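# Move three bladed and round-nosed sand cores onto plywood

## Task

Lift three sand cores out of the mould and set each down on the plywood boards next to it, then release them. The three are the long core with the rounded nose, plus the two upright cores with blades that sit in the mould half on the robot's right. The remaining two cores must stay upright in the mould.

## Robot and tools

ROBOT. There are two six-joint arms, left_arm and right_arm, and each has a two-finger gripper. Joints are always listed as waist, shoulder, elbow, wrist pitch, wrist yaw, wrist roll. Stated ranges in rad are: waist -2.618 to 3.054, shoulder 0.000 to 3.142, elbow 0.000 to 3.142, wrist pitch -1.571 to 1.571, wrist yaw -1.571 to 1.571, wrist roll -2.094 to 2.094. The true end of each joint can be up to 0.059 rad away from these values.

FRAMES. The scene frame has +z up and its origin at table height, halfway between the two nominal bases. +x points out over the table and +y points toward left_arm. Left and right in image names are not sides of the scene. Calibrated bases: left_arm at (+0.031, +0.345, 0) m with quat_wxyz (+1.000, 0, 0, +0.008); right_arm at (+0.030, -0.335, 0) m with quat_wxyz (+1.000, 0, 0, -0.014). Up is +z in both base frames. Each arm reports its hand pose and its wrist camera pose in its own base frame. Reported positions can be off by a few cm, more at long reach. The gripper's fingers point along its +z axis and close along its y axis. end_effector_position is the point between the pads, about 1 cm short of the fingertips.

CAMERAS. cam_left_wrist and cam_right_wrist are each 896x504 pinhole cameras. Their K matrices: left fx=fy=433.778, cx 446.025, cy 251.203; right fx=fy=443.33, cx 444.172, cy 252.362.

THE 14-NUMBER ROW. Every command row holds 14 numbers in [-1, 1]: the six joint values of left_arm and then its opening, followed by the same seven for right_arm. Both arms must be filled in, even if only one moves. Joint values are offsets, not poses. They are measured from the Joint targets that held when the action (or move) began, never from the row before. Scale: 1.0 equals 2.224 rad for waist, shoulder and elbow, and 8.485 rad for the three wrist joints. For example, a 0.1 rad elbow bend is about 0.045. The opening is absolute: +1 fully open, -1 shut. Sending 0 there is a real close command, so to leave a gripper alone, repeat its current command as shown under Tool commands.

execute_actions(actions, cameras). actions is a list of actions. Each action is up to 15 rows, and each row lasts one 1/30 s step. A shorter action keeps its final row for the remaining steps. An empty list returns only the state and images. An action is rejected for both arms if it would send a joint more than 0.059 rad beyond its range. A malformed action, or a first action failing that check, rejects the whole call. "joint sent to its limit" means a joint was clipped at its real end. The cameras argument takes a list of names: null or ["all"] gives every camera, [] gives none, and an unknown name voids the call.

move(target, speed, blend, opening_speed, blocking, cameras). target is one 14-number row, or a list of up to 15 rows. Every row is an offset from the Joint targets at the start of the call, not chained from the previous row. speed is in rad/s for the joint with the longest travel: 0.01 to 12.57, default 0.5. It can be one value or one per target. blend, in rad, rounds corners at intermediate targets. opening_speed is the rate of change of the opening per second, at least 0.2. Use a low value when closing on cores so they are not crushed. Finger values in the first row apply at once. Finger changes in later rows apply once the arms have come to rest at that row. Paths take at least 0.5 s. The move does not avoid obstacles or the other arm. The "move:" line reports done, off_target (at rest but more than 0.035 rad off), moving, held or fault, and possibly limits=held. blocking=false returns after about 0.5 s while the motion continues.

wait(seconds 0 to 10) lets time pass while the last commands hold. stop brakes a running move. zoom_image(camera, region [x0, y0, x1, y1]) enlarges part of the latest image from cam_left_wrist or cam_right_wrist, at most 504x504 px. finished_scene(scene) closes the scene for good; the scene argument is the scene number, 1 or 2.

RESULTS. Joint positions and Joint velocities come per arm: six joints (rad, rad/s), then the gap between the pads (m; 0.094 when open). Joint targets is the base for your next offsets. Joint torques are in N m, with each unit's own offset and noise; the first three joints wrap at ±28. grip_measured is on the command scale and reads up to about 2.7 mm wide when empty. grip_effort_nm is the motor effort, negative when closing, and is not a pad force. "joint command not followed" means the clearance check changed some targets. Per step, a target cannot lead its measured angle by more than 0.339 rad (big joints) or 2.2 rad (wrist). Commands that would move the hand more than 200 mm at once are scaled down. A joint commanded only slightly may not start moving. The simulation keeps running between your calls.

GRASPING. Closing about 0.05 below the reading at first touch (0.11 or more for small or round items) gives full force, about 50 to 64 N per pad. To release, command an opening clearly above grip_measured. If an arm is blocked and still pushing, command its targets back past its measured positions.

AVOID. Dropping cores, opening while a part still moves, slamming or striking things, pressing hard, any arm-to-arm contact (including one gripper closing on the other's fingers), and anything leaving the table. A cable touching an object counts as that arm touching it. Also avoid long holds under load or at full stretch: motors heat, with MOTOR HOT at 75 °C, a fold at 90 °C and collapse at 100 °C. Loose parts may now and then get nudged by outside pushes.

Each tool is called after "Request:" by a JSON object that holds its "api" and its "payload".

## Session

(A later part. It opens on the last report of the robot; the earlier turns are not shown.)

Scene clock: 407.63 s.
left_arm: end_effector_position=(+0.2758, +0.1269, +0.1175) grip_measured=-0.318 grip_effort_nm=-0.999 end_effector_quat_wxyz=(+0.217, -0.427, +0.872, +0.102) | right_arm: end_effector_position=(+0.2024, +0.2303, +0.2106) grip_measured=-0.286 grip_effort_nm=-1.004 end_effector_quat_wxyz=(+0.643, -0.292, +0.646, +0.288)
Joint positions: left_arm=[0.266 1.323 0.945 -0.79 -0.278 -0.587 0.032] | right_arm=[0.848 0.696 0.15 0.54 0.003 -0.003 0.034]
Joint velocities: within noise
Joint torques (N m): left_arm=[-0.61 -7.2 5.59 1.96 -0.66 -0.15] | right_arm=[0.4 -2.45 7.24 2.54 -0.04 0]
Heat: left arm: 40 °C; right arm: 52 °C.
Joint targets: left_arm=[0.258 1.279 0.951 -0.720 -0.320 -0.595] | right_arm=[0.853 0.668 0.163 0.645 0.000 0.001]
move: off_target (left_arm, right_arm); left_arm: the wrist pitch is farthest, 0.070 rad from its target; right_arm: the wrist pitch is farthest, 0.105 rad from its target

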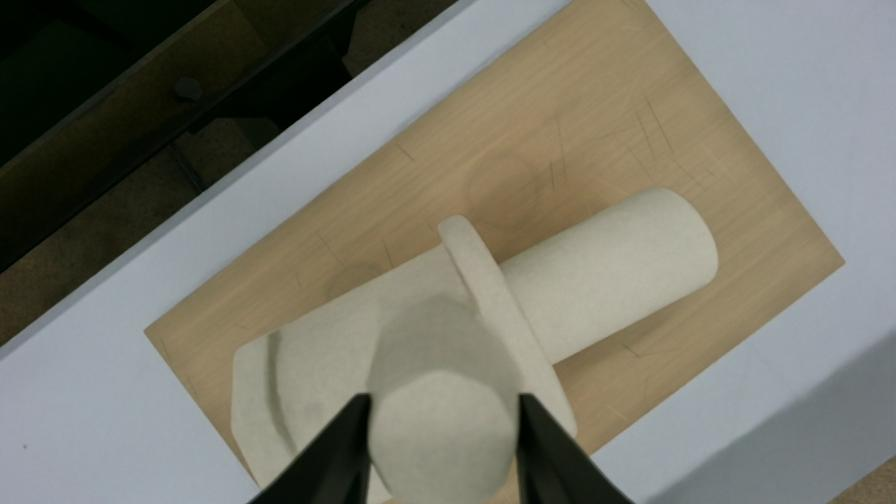

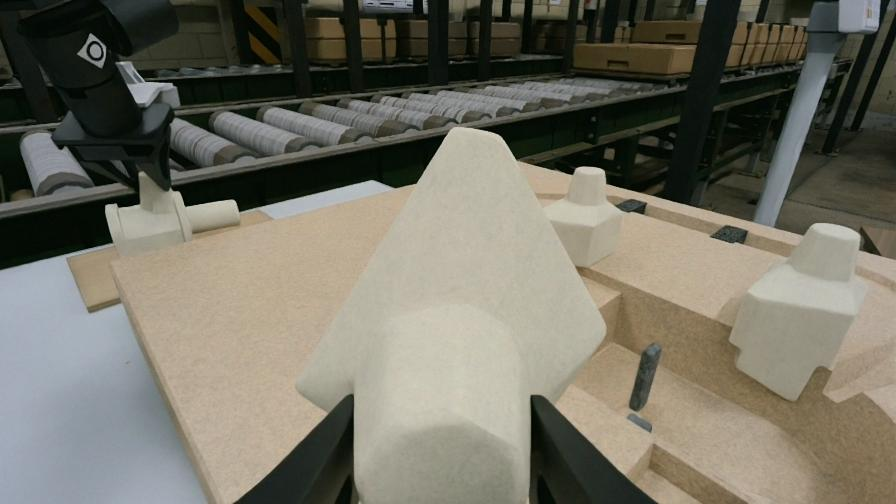

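Request:
{"api": "move", "payload": {"target": [0,-0.001,-0.0055,0.0018,0,0,-0.5,0,0,0,0,0,0,-0.5], "speed": 0.05, "cameras": []}}

Request:
{"api": "move", "payload": {"target": [0,-0.001,-0.0055,0.0018,0,0,-0.5,0,0,0,0,0,0,-0.5], "speed": 0.05, "cameras": []}}

Request:
{"api": "move", "payload": {"target": [0,-0.001,-0.0055,0.0018,0,0,-0.5,0,0,0,0,0,0,-0.5], "speed": 0.05}}

Scene clock: 411.63 s.
left_arm: end_effector_position=(+0.2755, +0.1272, +0.1174) grip_measured=-0.318 grip_effort_nm=-0.999 end_effector_quat_wxyz=(+0.221, -0.427, +0.871, +0.103) | right_arm: end_effector_position=(+0.2024, +0.2303, +0.2106) grip_measured=-0.286 grip_effort_nm=-1.013 end_effector_quat_wxyz=(+0.643, -0.292, +0.646, +0.288)
Joint positions: left_arm=[0.266 1.315 0.935 -0.78 -0.28 -0.587 0.032] | right_arm=[0.848 0.696 0.15 0.54 0.003 -0.003 0.034]
Joint velocities: within noise
Joint torques (N m): left_arm=[-0.5 -6.75 5.34 2.01 -0.62 -0.13] | right_arm=[0.4 -2.48 7.25 2.54 -0.04 0]
Heat: left arm: 39 °C; right arm: 53 °C.
Joint targets: left_arm=[0.258 1.277 0.939 -0.705 -0.320 -0.595] | right_arm=[0.853 0.668 0.163 0.645 0.000 0.001]
move: off_target (left_arm, right_arm); left_arm: the wrist pitch is farthest, 0.076 rad from its target; right_arm: the wrist pitch is farthest, 0.105 rad from its target
No camera images: "cameras" was empty.

Scene clock: 412.33 s.
left_arm: end_effector_position=(+0.2751, +0.1282, +0.1172) grip_measured=-0.318 grip_effort_nm=-0.989 end_effector_quat_wxyz=(+0.225, -0.428, +0.869, +0.105) | right_arm: end_effector_position=(+0.2024, +0.2303, +0.2106) grip_measured=-0.286 grip_effort_nm=-1.004 end_effector_quat_wxyz=(+0.643, -0.292, +0.646, +0.288)
Joint positions: left_arm=[0.266 1.308 0.925 -0.769 -0.286 -0.587 0.032] | right_arm=[0.848 0.696 0.15 0.54 0.003 -0.003 0.034]
Joint velocities: within noise
Joint torques (N m): left_arm=[-0.66 -6.26 5.23 2.09 -0.52 -0.14] | right_arm=[0.43 -2.48 7.25 2.54 -0.03 0]
Heat: left arm: 39 °C; right arm: 53 °C.
Joint targets: left_arm=[0.258 1.275 0.926 -0.690 -0.320 -0.595] | right_arm=[0.853 0.668 0.163 0.645 0.000 0.001]
move: off_target (left_arm, right_arm); left_arm: the wrist pitch is farthest, 0.079 rad from its target; right_arm: the wrist pitch is farthest, 0.105 rad from its target
No camera images: "cameras" was empty.

Scene clock: 413.03 s.
left_arm: end_effector_position=(+0.2755, +0.1292, +0.1172) grip_measured=-0.318 grip_effort_nm=-0.999 end_effector_quat_wxyz=(+0.231, -0.428, +0.867, +0.106) | right_arm: end_effector_position=(+0.2024, +0.2303, +0.2106) grip_measured=-0.286 grip_effort_nm=-1.004 end_effector_quat_wxyz=(+0.643, -0.292, +0.646, +0.288)
Joint positions: left_arm=[0.266 1.302 0.915 -0.754 -0.291 -0.587 0.032] | right_arm=[0.848 0.696 0.15 0.54 0.003 -0.003 0.034]
Joint velocities: within noise
Joint torques (N m): left_arm=[-0.55 -5.96 5.05 2.1 -0.48 -0.16] | right_arm=[0.4 -2.5 7.24 2.54 -0.04 -0.01]
Heat: left arm: 39 °C; right arm: 53 °C.
Joint targets: left_arm=[0.258 1.272 0.914 -0.675 -0.320 -0.595] | right_arm=[0.853 0.668 0.163 0.645 0.000 0.001]
move: off_target (left_arm, right_arm); left_arm: the wrist pitch is farthest, 0.079 rad from its target; right_arm: the wrist pitch is farthest, 0.105 rad from its target

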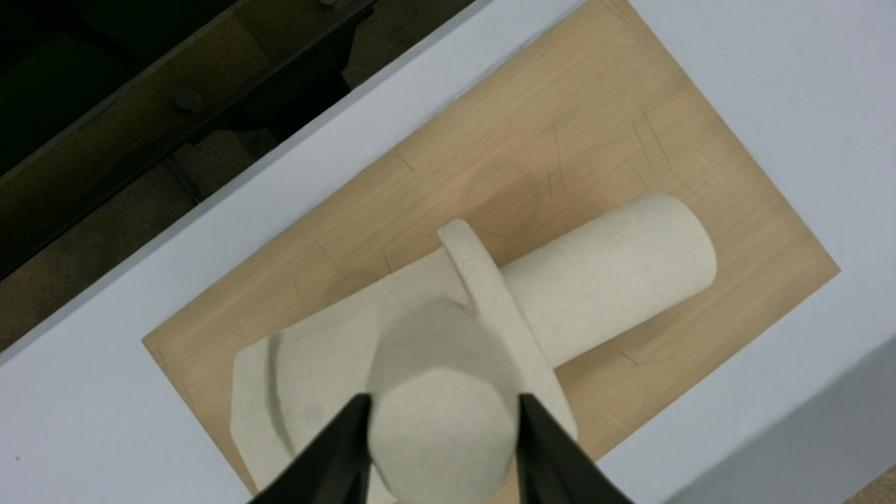

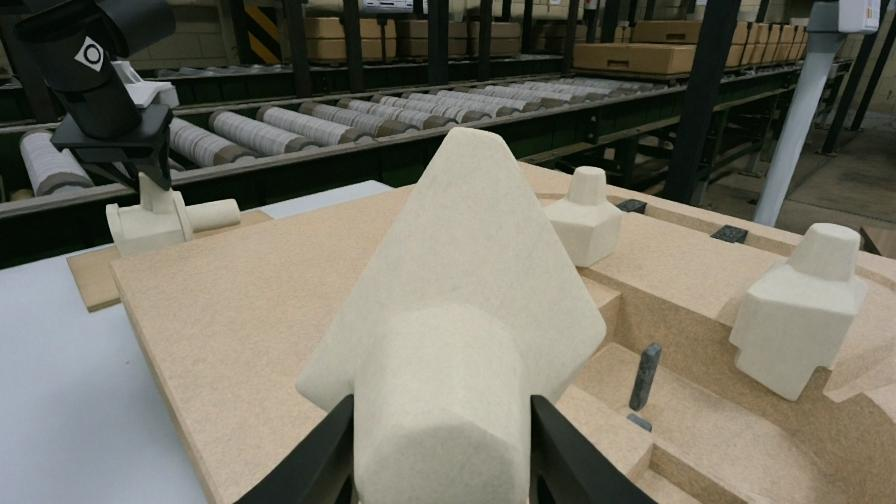

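Request:
{"api": "move", "payload": {"target": [0,0,0,0,0,0,0.2,0,0,0,0,0,0,-0.5], "opening_speed": 0.3}}

Request:
{"api": "zoom_image", "payload": {"camera": "cam_right_wrist", "region": [60, 160, 260, 340]}}

Scene clock: 418.33 s.
left_arm: end_effector_position=(+0.2878, +0.1344, +0.1244) grip_measured=+0.198 grip_effort_nm=0.134 end_effector_quat_wxyz=(+0.261, -0.430, +0.858, +0.105) | right_arm: end_effector_position=(+0.2024, +0.2303, +0.2105) grip_measured=-0.286 grip_effort_nm=-1.004 end_effector_quat_wxyz=(+0.643, -0.292, +0.646, +0.288)
Joint positions: left_arm=[0.266 1.302 0.915 -0.691 -0.302 -0.587 0.056] | right_arm=[0.848 0.696 0.15 0.539 0.003 -0.003 0.034]
Joint velocities: within noise
Joint torques (N m): left_arm=[-0.57 -6 5.19 1.5 -0.37 -0.14] | right_arm=[0.43 -2.47 7.24 2.55 -0.03 -0.01]
Heat: left arm: 39 °C; right arm: 53 °C.
Joint targets: left_arm=[0.258 1.272 0.914 -0.674 -0.320 -0.594] | right_arm=[0.853 0.668 0.163 0.645 0.000 0.001]
move: off_target (right_arm); right_arm: the wrist pitch is farthest, 0.106 rad from its target

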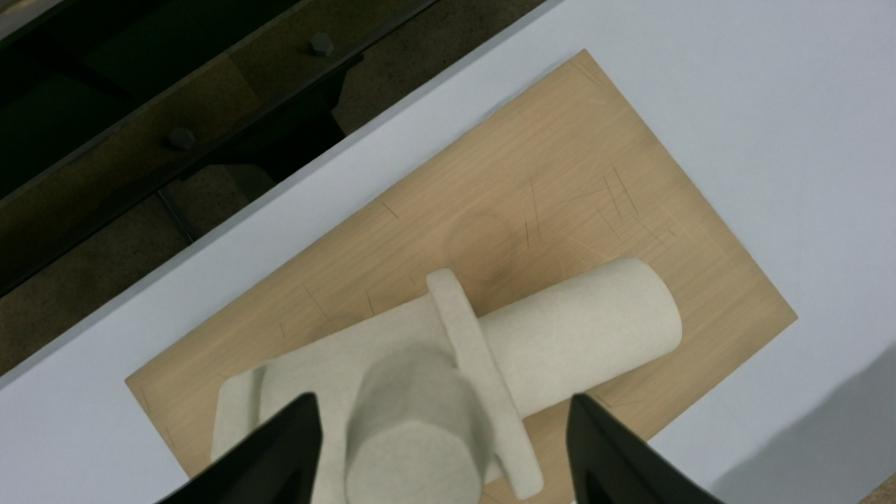

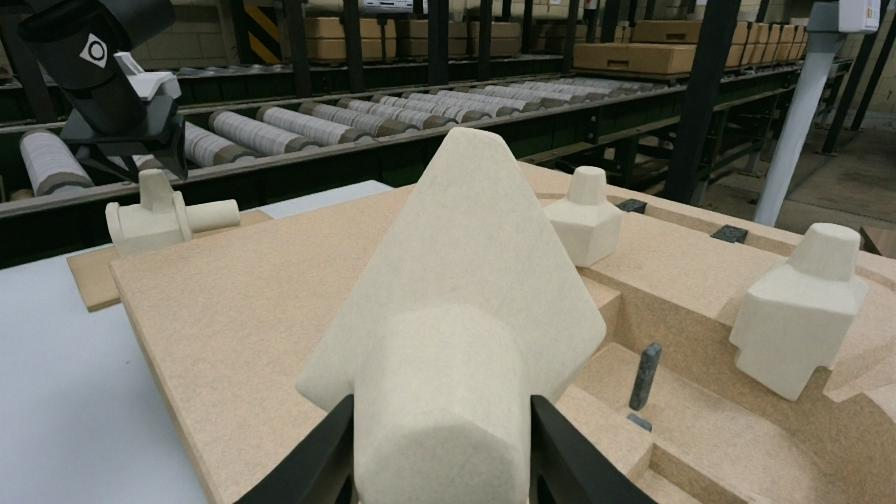

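Scaled by 2.520.

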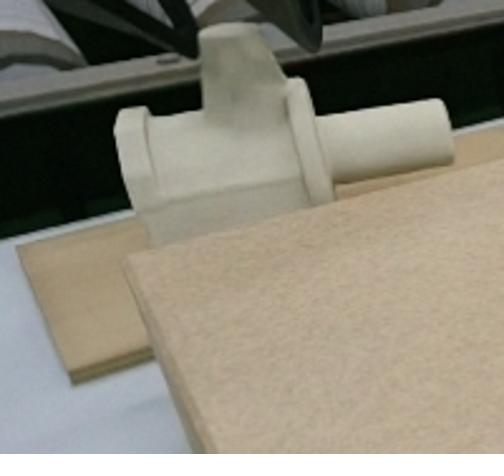

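Request:
{"api": "move", "payload": {"target": [[0,0,0.1574,-0.0354,0,0,0.2,0,0,0,0,0,0,-0.5],[-0.6556,-0.4101,-0.0576,-0.0179,0.0377,0.07,0.2,0.1358,0,0,0,0,0,-0.5]], "speed": [0.3,0.8]}}

Scene clock: 435.33 s.
left_arm: end_effector_position=(+0.0761, -0.1851, +0.2677) grip_measured=+0.198 grip_effort_nm=0.134 end_effector_quat_wxyz=(+0.450, +0.467, +0.698, -0.304) | right_arm: end_effector_position=(+0.1252, +0.2798, +0.2105) grip_measured=-0.286 grip_effort_nm=-1.009 end_effector_quat_wxyz=(+0.593, -0.385, +0.596, +0.381)
Joint positions: left_arm=[-1.193 0.374 0.794 -0.843 -0.008 -0.007 0.056] | right_arm=[1.149 0.696 0.15 0.539 0.004 -0.003 0.034]
Joint velocities: within noise
Joint torques (N m): left_arm=[-0.5 1.44 4.11 2.34 0.12 0.01] | right_arm=[0.49 -2.5 7.25 2.55 -0.06 0]
Heat: left arm: 38 °C; right arm: 55 °C.
Joint targets: left_arm=[-1.201 0.360 0.786 -0.826 0.000 -0.001] | right_arm=[1.155 0.668 0.163 0.645 0.000 0.001]
move: off_target (right_arm); right_arm: the wrist pitch is farthest, 0.106 rad from its target

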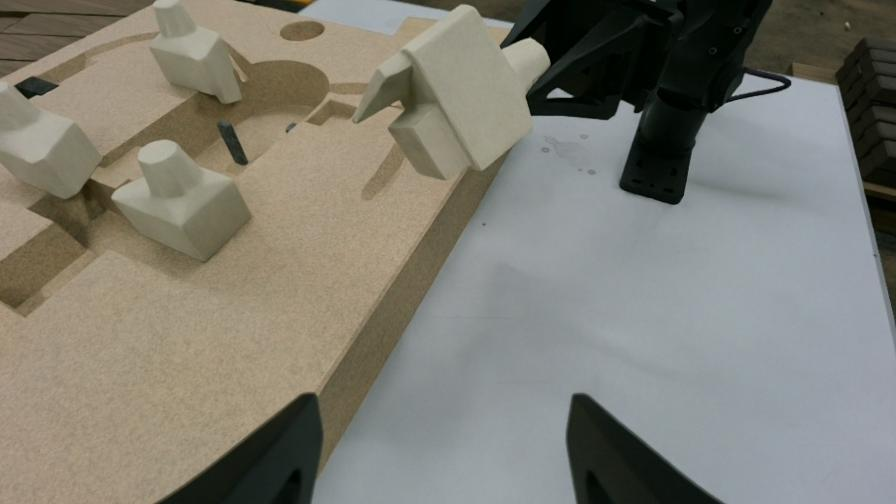

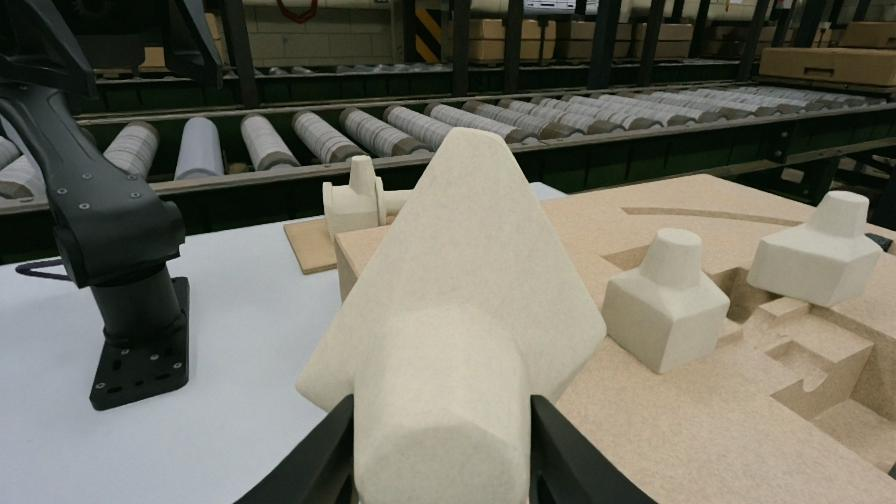

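Request:
{"api": "zoom_image", "payload": {"camera": "cam_left_wrist", "region": [330, 0, 580, 200]}}

Scaled by 2.016.

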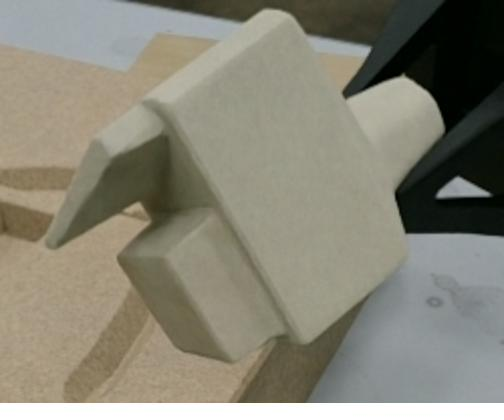

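Request:
{"api": "move", "payload": {"target": [0,0,0,0,0,0,0.2,0,0,0,0,0,0.12,-0.5], "speed": 0.8, "cameras": ["cam_left_wrist"]}}

Request:
{"api": "zoom_image", "payload": {"camera": "cam_left_wrist", "region": [330, 0, 580, 200]}}

Request:
{"api": "move", "payload": {"target": [0,0,0,0,0,0,0.2,0,0,0,0,0,-0.24,-0.5], "speed": 0.8, "cameras": ["cam_left_wrist"]}}

Request:
{"api": "zoom_image", "payload": {"camera": "cam_left_wrist", "region": [330, 0, 580, 200]}}

Scene clock: 486.13 s.
left_arm: end_effector_position=(+0.0760, -0.1852, +0.2680) grip_measured=+0.198 grip_effort_nm=0.139 end_effector_quat_wxyz=(+0.450, +0.467, +0.697, -0.304) | right_arm: end_effector_position=(+0.1246, +0.2801, +0.2104) grip_measured=-0.287 grip_effort_nm=-1.004 end_effector_quat_wxyz=(+0.328, -0.044, +0.708, +0.624)
Joint positions: left_arm=[-1.193 0.374 0.794 -0.842 -0.007 -0.007 0.056] | right_arm=[1.149 0.696 0.15 0.539 0 1.024 0.034]
Joint velocities: within noise
Joint torques (N m): left_arm=[-0.49 1.4 4.04 2.33 0.1 0.01] | right_arm=[0.5 -2.48 7.25 2.55 -0.01 -0.11]
Heat: left arm: 42 °C; right arm: 60 °C.
Joint targets: left_arm=[-1.201 0.360 0.786 -0.826 0.000 -0.001] | right_arm=[1.155 0.668 0.163 0.645 0.000 1.019]
move: off_target (right_arm); right_arm: the wrist pitch is farthest, 0.106 rad from its target
Images, in order (width x height): cam_left_wrist 896x504.

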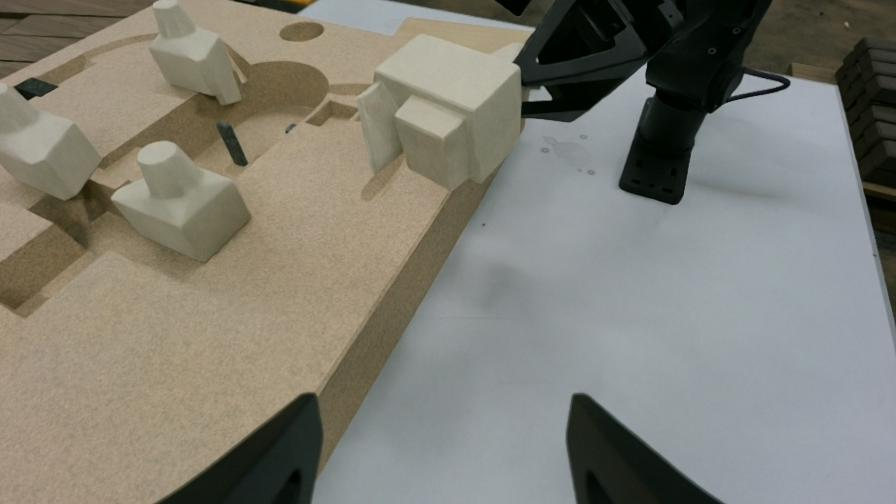

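Scaled by 2.016.

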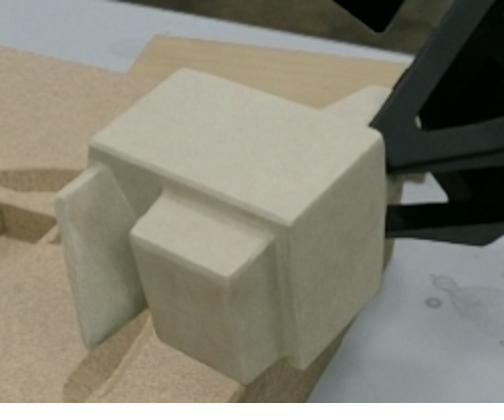

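Scene clock: 489.60 s.
left_arm: end_effector_position=(+0.0760, -0.1852, +0.2680) grip_measured=+0.198 grip_effort_nm=0.134 end_effector_quat_wxyz=(+0.450, +0.467, +0.697, -0.304) | right_arm: end_effector_position=(+0.1250, +0.2799, +0.2104) grip_measured=-0.287 grip_effort_nm=-1.004 end_effector_quat_wxyz=(+0.703, -0.627, +0.332, +0.043)
Joint positions: left_arm=[-1.193 0.374 0.794 -0.842 -0.007 -0.007 0.056] | right_arm=[1.149 0.696 0.15 0.539 0.003 -1.023 0.034]
Joint velocities: within noise
Joint torques (N m): left_arm=[-0.57 1.36 4.08 2.31 0.1 0.01] | right_arm=[0.53 -2.5 7.25 2.55 -0.04 0.03]
Heat: left arm: 42 °C; right arm: 60 °C.
Joint targets: left_arm=[-1.201 0.360 0.786 -0.826 0.000 -0.001] | right_arm=[1.155 0.668 0.163 0.645 0.000 -1.017]
move: off_target (right_arm); right_arm: the wrist pitch is farthest, 0.106 rad from its target
Images, in order (width x height): cam_left_wrist 896x504.

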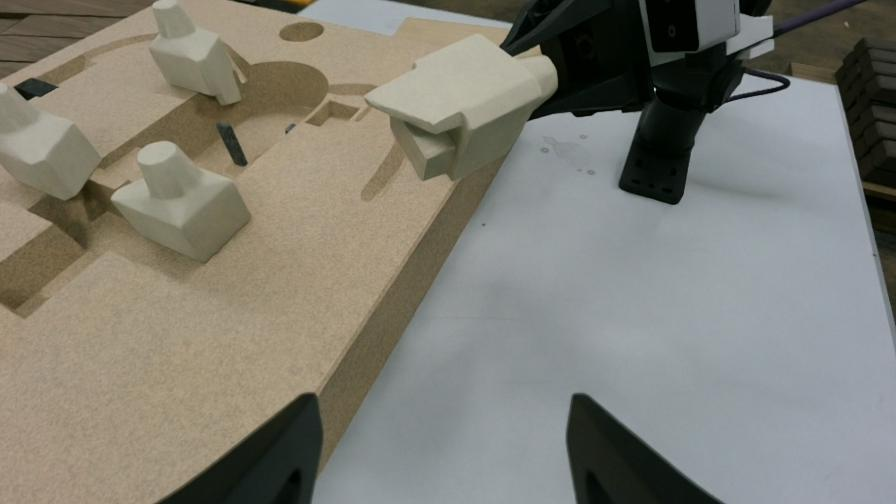

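Scaled by 2.016.

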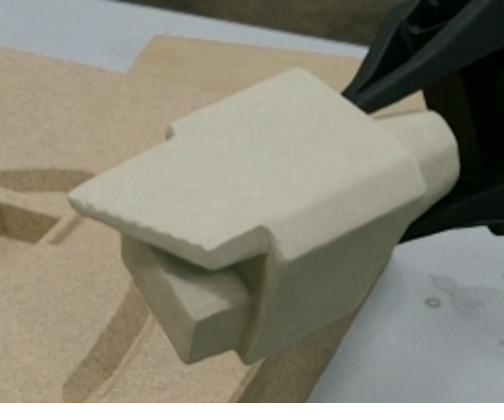

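Request:
{"api": "move", "payload": {"target": [[0,0,0,0,0,0,0.2,-0.3844,0.2617,0.6012,-0.2174,0,0.1199,-0.5],[0,0,0,0,0,0,0.2,-0.5791,0.2374,0.3539,-0.1874,0.0566,0.1028,-0.5]], "speed": 0.8}}

Scene clock: 531.13 s.
left_arm: end_effector_position=(+0.0760, -0.1852, +0.2680) grip_measured=+0.198 grip_effort_nm=0.139 end_effector_quat_wxyz=(+0.450, +0.467, +0.697, -0.304) | right_arm: end_effector_position=(+0.2377, -0.1065, +0.1330) grip_measured=-0.287 grip_effort_nm=-1.004 end_effector_quat_wxyz=(+0.111, +0.026, +0.966, -0.232)
Joint positions: left_arm=[-1.193 0.374 0.794 -0.842 -0.007 -0.007 0.056] | right_arm=[-0.131 1.228 0.939 -0.991 0.438 -0.141 0.033]
Joint velocities: within noise
Joint torques (N m): left_arm=[-0.5 1.42 4.03 2.31 0.09 0.01] | right_arm=[-0.27 -5.71 6.41 1 0.61 -0.05]
Heat: left arm: 43 °C; right arm: 62 °C.
Joint targets: left_arm=[-1.201 0.360 0.786 -0.826 0.000 -0.001] | right_arm=[-0.133 1.196 0.950 -0.945 0.480 -0.145]
move: off_target (right_arm); right_arm: the wrist pitch is farthest, 0.046 rad from its target

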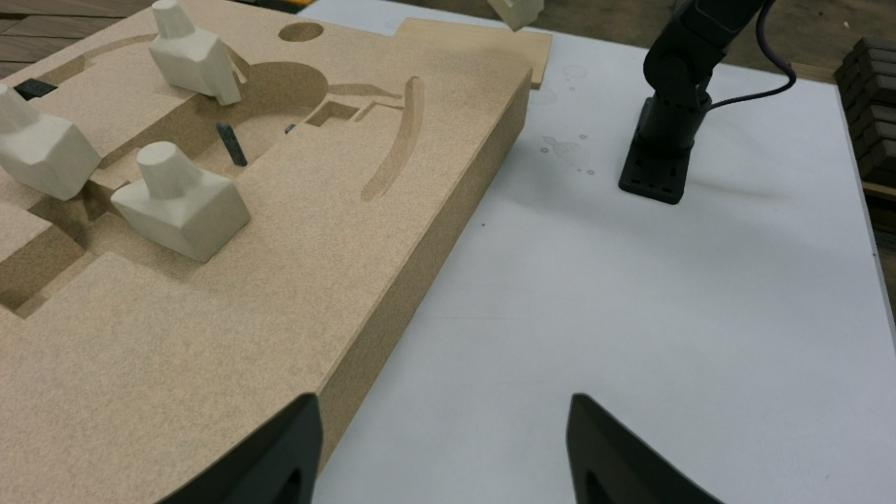

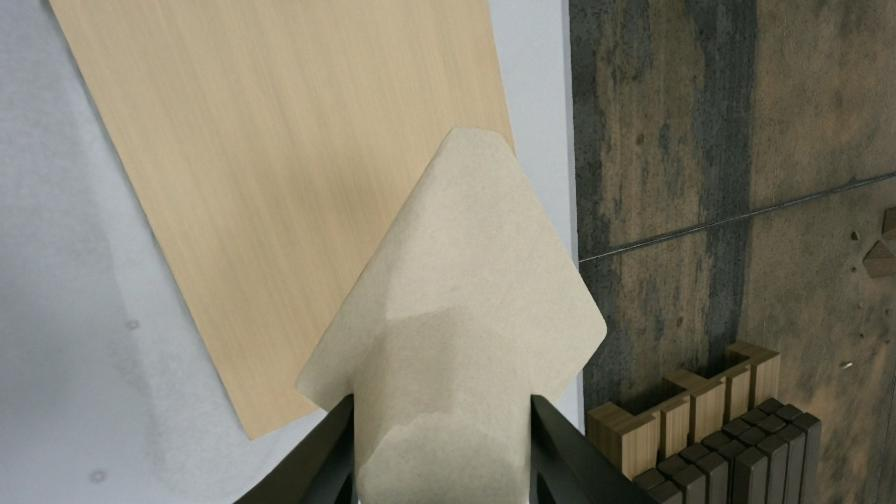

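Request:
{"api": "move", "payload": {"target": [0,0,0,0.0354,0,0,0.2,0,0.0107,-0.0567,0.0177,0,0,-0.5], "speed": 0.3}}

Request:
{"api": "zoom_image", "payload": {"camera": "cam_left_wrist", "region": [360, 80, 680, 300]}}

Scene clock: 539.70 s.
left_arm: end_effector_position=(+0.0834, -0.2037, +0.3387) grip_measured=+0.198 grip_effort_nm=0.139 end_effector_quat_wxyz=(+0.548, +0.417, +0.623, -0.371) | right_arm: end_effector_position=(+0.2402, -0.1070, +0.1048) grip_measured=-0.287 grip_effort_nm=-1.004 end_effector_quat_wxyz=(+0.124, +0.029, +0.964, -0.234)
Joint positions: left_arm=[-1.193 0.374 0.794 -0.545 -0.007 -0.007 0.056] | right_arm=[-0.131 1.228 0.819 -0.844 0.439 -0.142 0.033]
Joint velocities: within noise
Joint torques (N m): left_arm=[-0.51 1.32 4.05 2.43 0.11 0.02] | right_arm=[-0.23 -3.67 5.93 1.07 0.59 -0.07]
Heat: left arm: 44 °C; right arm: 58 °C.
Joint targets: left_arm=[-1.201 0.360 0.786 -0.526 0.000 -0.001] | right_arm=[-0.133 1.220 0.824 -0.795 0.480 -0.145]
move: off_target (right_arm); right_arm: the wrist pitch is farthest, 0.049 rad from its target

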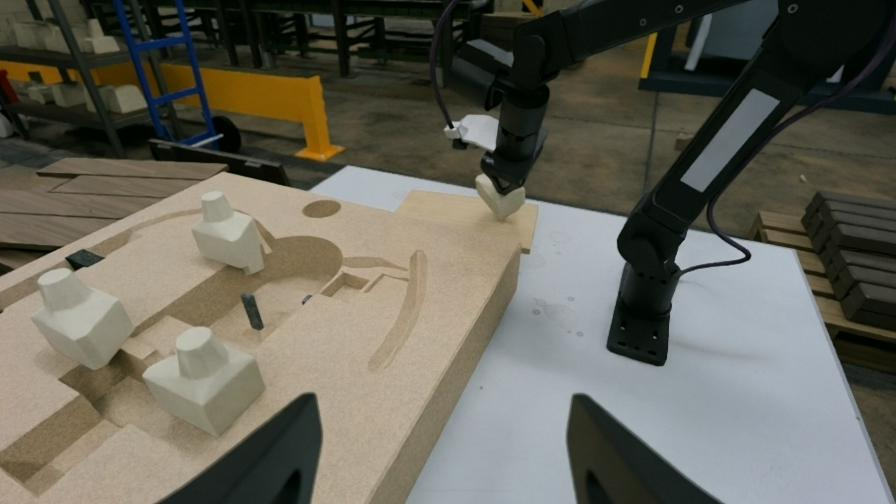

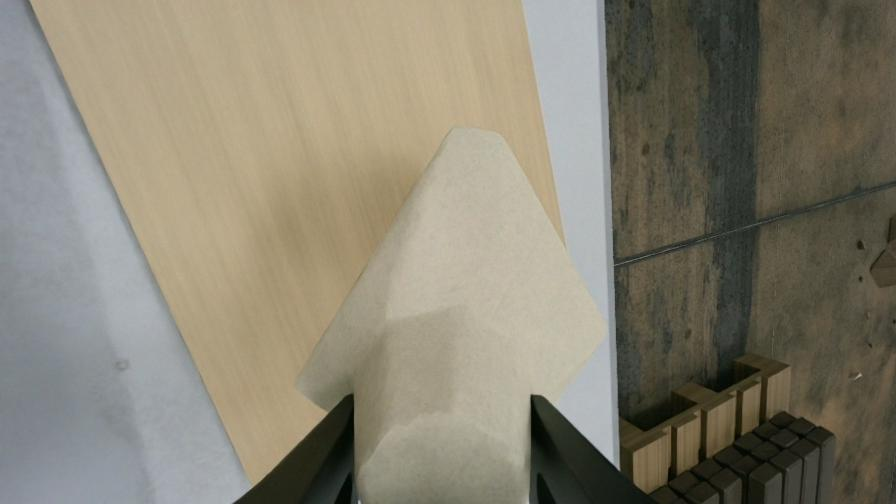

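Scaled by 1.575.

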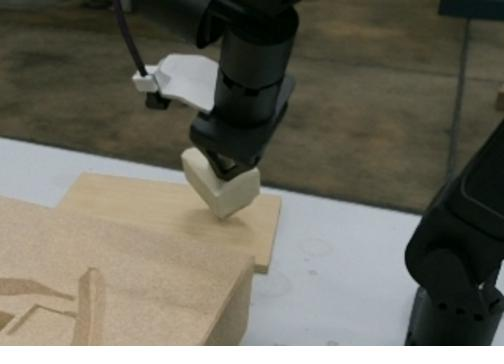

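Request:
{"api": "zoom_image", "payload": {"camera": "cam_left_wrist", "region": [440, 140, 560, 230]}}

Scaled by 4.200.

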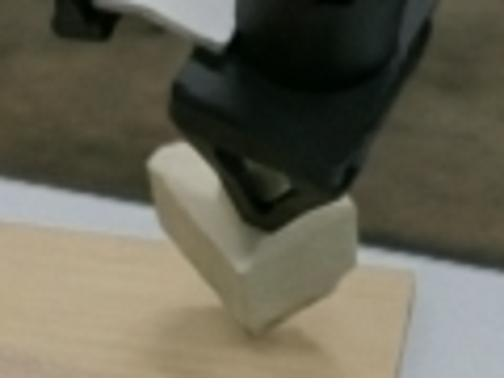

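Request:
{"api": "move", "payload": {"target": [0,0,0,0,0,0,0.2,0,0.003,-0.0161,0.005,0,0,-0.5], "speed": 0.1, "cameras": []}}

Request:
{"api": "move", "payload": {"target": [0,0,0,0,0,0,0.2,0,0.0015,-0.008,0.0025,0,0,-0.5], "speed": 0.05}}

Request:
{"api": "zoom_image", "payload": {"camera": "cam_left_wrist", "region": [440, 140, 560, 230]}}

Scene clock: 546.43 s.
left_arm: end_effector_position=(+0.0834, -0.2038, +0.3390) grip_measured=+0.198 grip_effort_nm=0.139 end_effector_quat_wxyz=(+0.548, +0.417, +0.623, -0.371) | right_arm: end_effector_position=(+0.2400, -0.1070, +0.0966) grip_measured=-0.287 grip_effort_nm=-0.999 end_effector_quat_wxyz=(+0.127, +0.029, +0.963, -0.235)
Joint positions: left_arm=[-1.193 0.374 0.794 -0.544 -0.007 -0.007 0.056] | right_arm=[-0.131 1.228 0.784 -0.802 0.44 -0.143 0.033]
Joint velocities: within noise
Joint torques (N m): left_arm=[-0.58 1.35 4.1 2.41 0.09 -0.01] | right_arm=[-0.25 -3.14 5.87 1.04 0.58 -0.07]
Heat: left arm: 44 °C; right arm: 57 °C.
Joint targets: left_arm=[-1.201 0.360 0.786 -0.526 -0.001 -0.001] | right_arm=[-0.133 1.226 0.788 -0.752 0.480 -0.145]
move: off_target (right_arm); right_arm: the wrist pitch is farthest, 0.050 rad from its target
No camera images: "cameras" was empty.

Scene clock: 547.17 s.
left_arm: end_effector_position=(+0.0833, -0.2038, +0.3390) grip_measured=+0.198 grip_effort_nm=0.134 end_effector_quat_wxyz=(+0.548, +0.417, +0.623, -0.372) | right_arm: end_effector_position=(+0.2409, -0.1077, +0.0943) grip_measured=-0.287 grip_effort_nm=-1.004 end_effector_quat_wxyz=(+0.130, +0.030, +0.962, -0.237)
Joint positions: left_arm=[-1.193 0.374 0.794 -0.544 -0.007 -0.007 0.056] | right_arm=[-0.131 1.229 0.772 -0.783 0.443 -0.143 0.033]
Joint velocities: within noise
Joint torques (N m): left_arm=[-0.47 1.37 4.11 2.42 0.11 -0.01] | right_arm=[-0.24 -2.95 5.42 1.11 0.55 -0.08]
Heat: left arm: 44 °C; right arm: 56 °C.
Joint targets: left_arm=[-1.201 0.360 0.786 -0.526 0.000 -0.001] | right_arm=[-0.133 1.230 0.770 -0.731 0.480 -0.145]
move: off_target (right_arm); right_arm: the wrist pitch is farthest, 0.052 rad from its target

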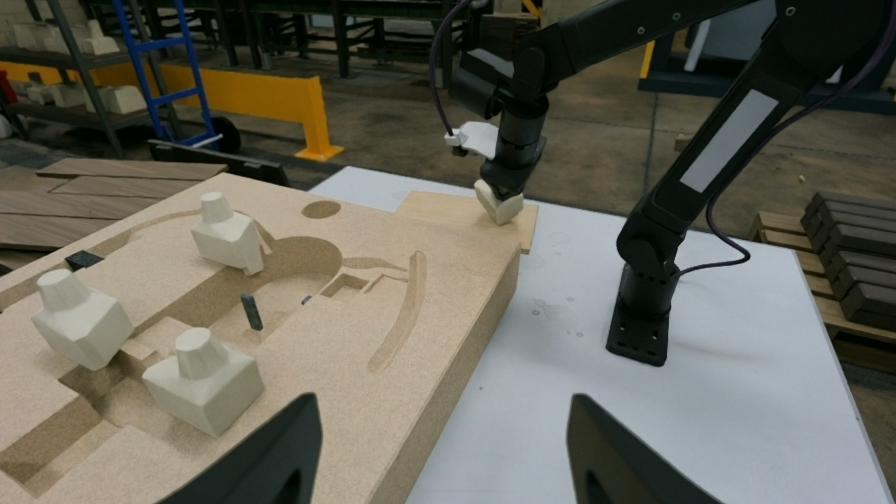

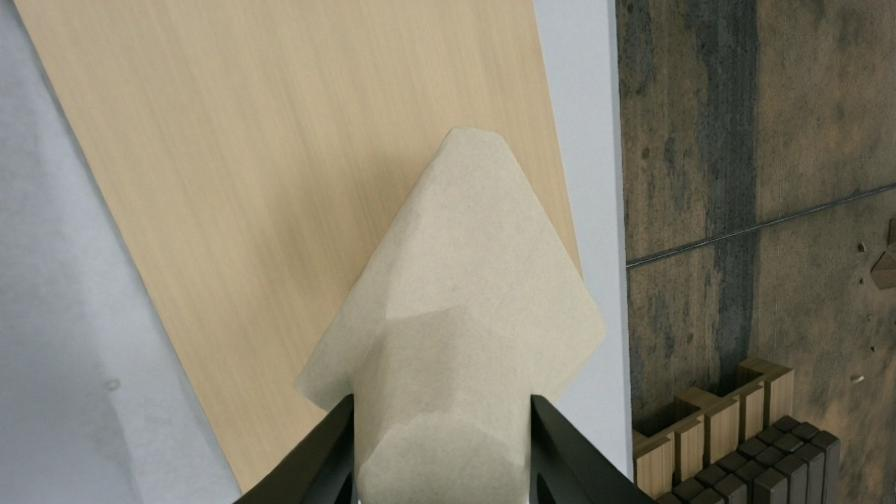

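Scaled by 4.200.

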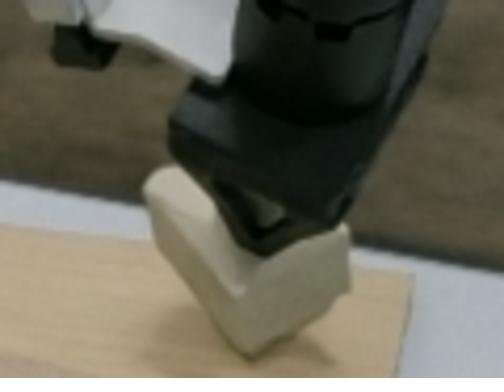

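Request:
{"api": "move", "payload": {"target": [0,0,0,0,0,0,0.2,0,0.0015,-0.008,0.0025,0,0,-0.5], "speed": 0.05, "cameras": []}}

Request:
{"api": "move", "payload": {"target": [0,0,0,0,0,0,0.2,0,0.0015,-0.008,0.0025,0,0,-0.5], "speed": 0.05}}

Request:
{"api": "zoom_image", "payload": {"camera": "cam_left_wrist", "region": [440, 140, 560, 230]}}

Scene clock: 551.43 s.
left_arm: end_effector_position=(+0.0833, -0.2038, +0.3390) grip_measured=+0.198 grip_effort_nm=0.144 end_effector_quat_wxyz=(+0.548, +0.417, +0.623, -0.372) | right_arm: end_effector_position=(+0.2427, -0.1096, +0.0934) grip_measured=-0.287 grip_effort_nm=-0.999 end_effector_quat_wxyz=(+0.135, +0.032, +0.960, -0.242)
Joint positions: left_arm=[-1.193 0.374 0.794 -0.544 -0.007 -0.007 0.056] | right_arm=[-0.131 1.229 0.761 -0.759 0.453 -0.144 0.033]
Joint velocities: within noise
Joint torques (N m): left_arm=[-0.51 1.37 4.15 2.43 0.11 0.01] | right_arm=[-0.24 -2.7 4.93 1.12 0.47 -0.06]
Heat: left arm: 44 °C; right arm: 56 °C.
Joint targets: left_arm=[-1.201 0.360 0.786 -0.526 0.000 -0.001] | right_arm=[-0.133 1.233 0.753 -0.710 0.480 -0.145]
move: off_target (right_arm); right_arm: the wrist pitch is farthest, 0.049 rad from its target
No camera images: "cameras" was empty.

Scene clock: 552.27 s.
left_arm: end_effector_position=(+0.0833, -0.2038, +0.3390) grip_measured=+0.198 grip_effort_nm=0.134 end_effector_quat_wxyz=(+0.548, +0.417, +0.623, -0.372) | right_arm: end_effector_position=(+0.2443, -0.1116, +0.0926) grip_measured=-0.287 grip_effort_nm=-1.004 end_effector_quat_wxyz=(+0.140, +0.034, +0.958, -0.248)
Joint positions: left_arm=[-1.193 0.374 0.794 -0.544 -0.007 -0.007 0.056] | right_arm=[-0.131 1.229 0.75 -0.734 0.464 -0.144 0.033]
Joint velocities: within noise
Joint torques (N m): left_arm=[-0.54 1.37 4.14 2.44 0.08 0] | right_arm=[-0.24 -2.43 4.4 1.11 0.34 -0.05]
Heat: left arm: 44 °C; right arm: 55 °C.
Joint targets: left_arm=[-1.201 0.360 0.786 -0.526 0.000 -0.001] | right_arm=[-0.133 1.237 0.735 -0.689 0.480 -0.145]
move: off_target (right_arm); right_arm: the wrist pitch is farthest, 0.046 rad from its target

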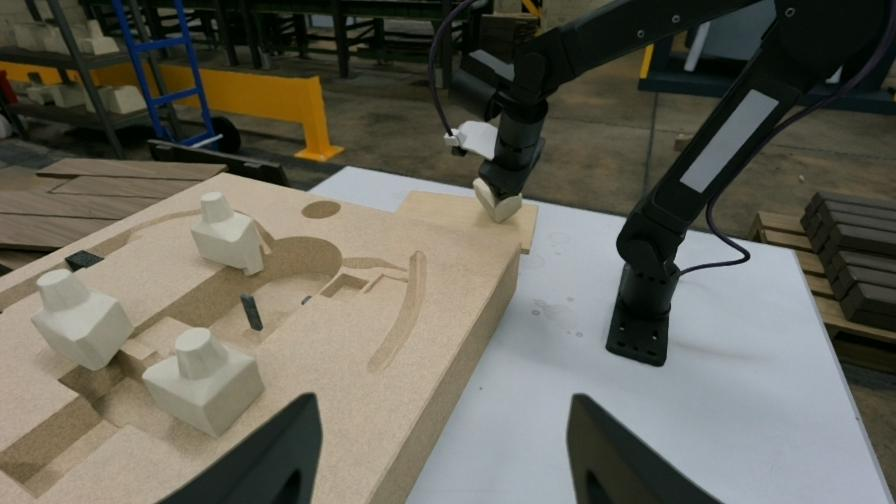

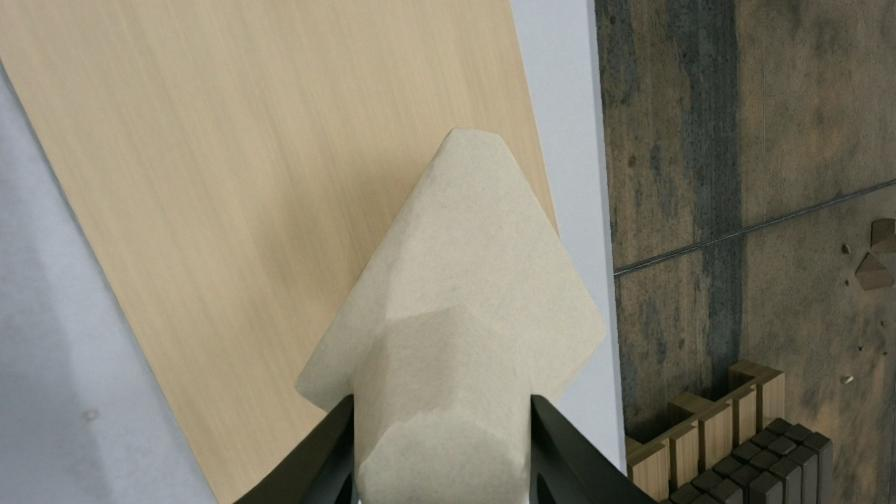

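Scaled by 4.200.

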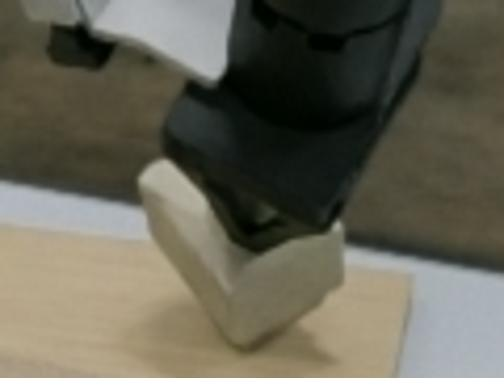

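Request:
{"api": "move", "payload": {"target": [0,0,0,0,0,0,0.2,0,0.003,-0.016,0.004,0.007,0,-0.5], "speed": 0.06}}

Request:
{"api": "zoom_image", "payload": {"camera": "cam_left_wrist", "region": [440, 140, 560, 230]}}

Scene clock: 557.00 s.
left_arm: end_effector_position=(+0.0833, -0.2038, +0.3390) grip_measured=+0.198 grip_effort_nm=0.139 end_effector_quat_wxyz=(+0.548, +0.417, +0.623, -0.372) | right_arm: end_effector_position=(+0.2467, -0.1195, +0.0911) grip_measured=-0.287 grip_effort_nm=-1.004 end_effector_quat_wxyz=(+0.151, +0.042, +0.949, -0.272)
Joint positions: left_arm=[-1.193 0.374 0.794 -0.544 -0.007 -0.007 0.056] | right_arm=[-0.131 1.229 0.718 -0.67 0.512 -0.145 0.033]
Joint velocities: within noise
Joint torques (N m): left_arm=[-0.57 1.33 4.16 2.42 0.09 0.01] | right_arm=[-0.25 -1.95 4.16 0.86 0.46 -0.05]
Heat: left arm: 44 °C; right arm: 55 °C.
Joint targets: left_arm=[-1.201 0.360 0.786 -0.526 -0.001 -0.001] | right_arm=[-0.133 1.243 0.699 -0.655 0.539 -0.145]
move: done

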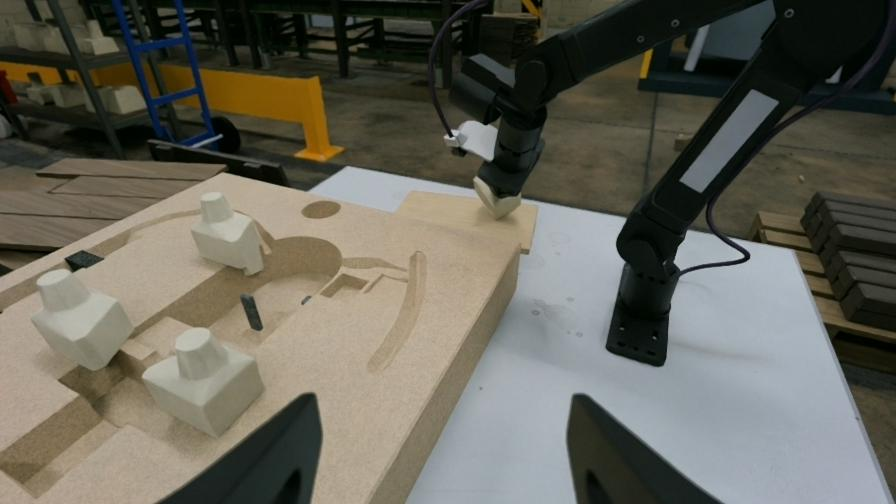

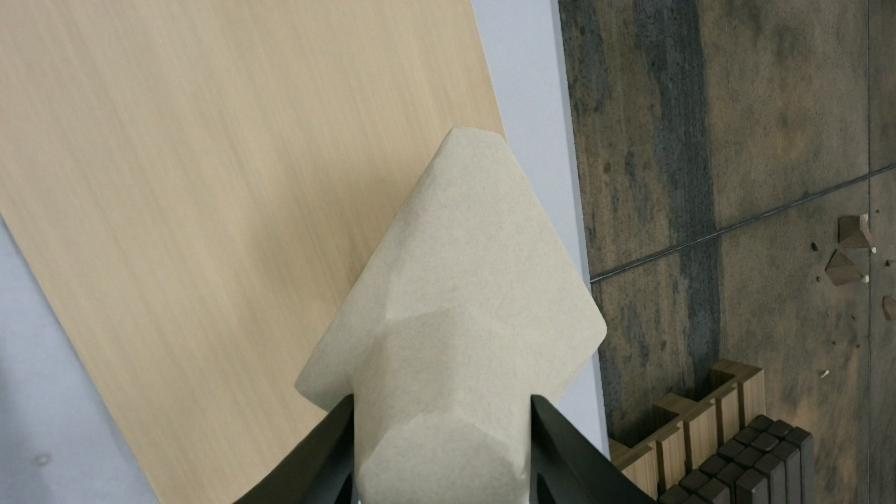

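Scaled by 4.200.

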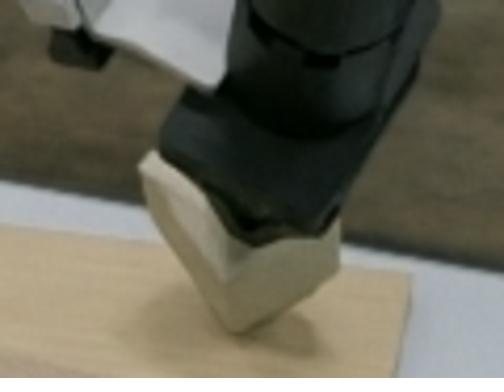

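Request:
{"api": "move", "payload": {"target": [0,0,0,0,0,0,0.2,0.018,0.002,-0.011,0.003,0.003,0,-0.5], "speed": 0.06}}

Request:
{"api": "zoom_image", "payload": {"camera": "cam_left_wrist", "region": [440, 140, 560, 230]}}

Scene clock: 561.23 s.
left_arm: end_effector_position=(+0.0833, -0.2038, +0.3390) grip_measured=+0.198 grip_effort_nm=0.134 end_effector_quat_wxyz=(+0.548, +0.417, +0.623, -0.372) | right_arm: end_effector_position=(+0.2474, -0.1165, +0.0900) grip_measured=-0.287 grip_effort_nm=-1.004 end_effector_quat_wxyz=(+0.153, +0.029, +0.945, -0.289)
Joint positions: left_arm=[-1.193 0.374 0.794 -0.544 -0.006 -0.006 0.056] | right_arm=[-0.093 1.229 0.699 -0.651 0.555 -0.145 0.033]
Joint velocities: within noise
Joint torques (N m): left_arm=[-0.51 1.43 4.21 2.43 0.07 -0.01] | right_arm=[-0.03 -1.57 3.77 0.89 0.32 -0.05]
Heat: left arm: 44 °C; right arm: 54 °C.
Joint targets: left_arm=[-1.201 0.360 0.786 -0.526 0.000 0.000] | right_arm=[-0.093 1.248 0.674 -0.629 0.565 -0.145]
move: done

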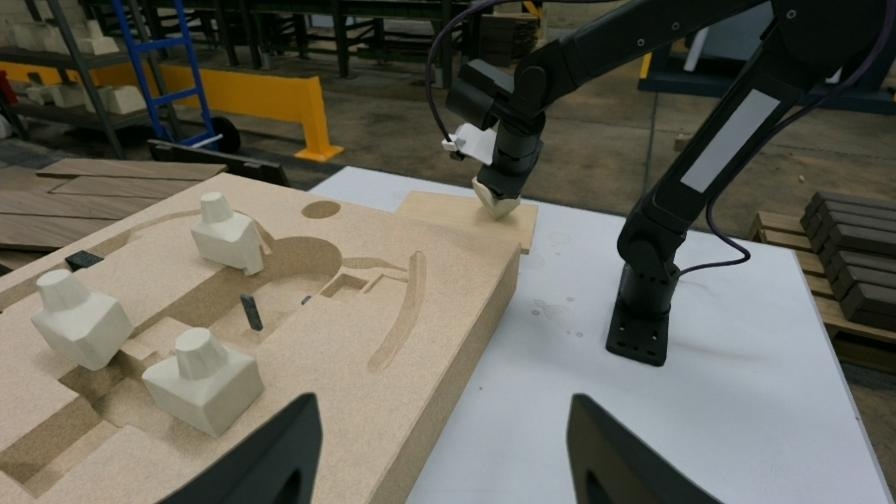

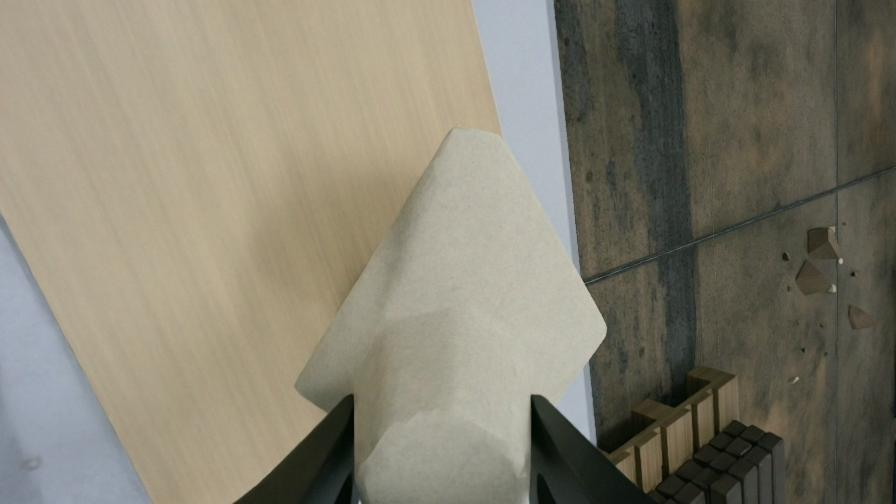

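Scaled by 4.200.

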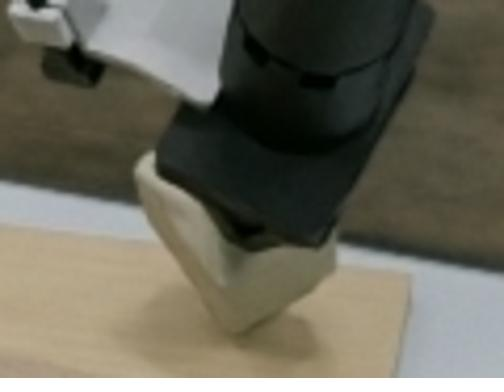

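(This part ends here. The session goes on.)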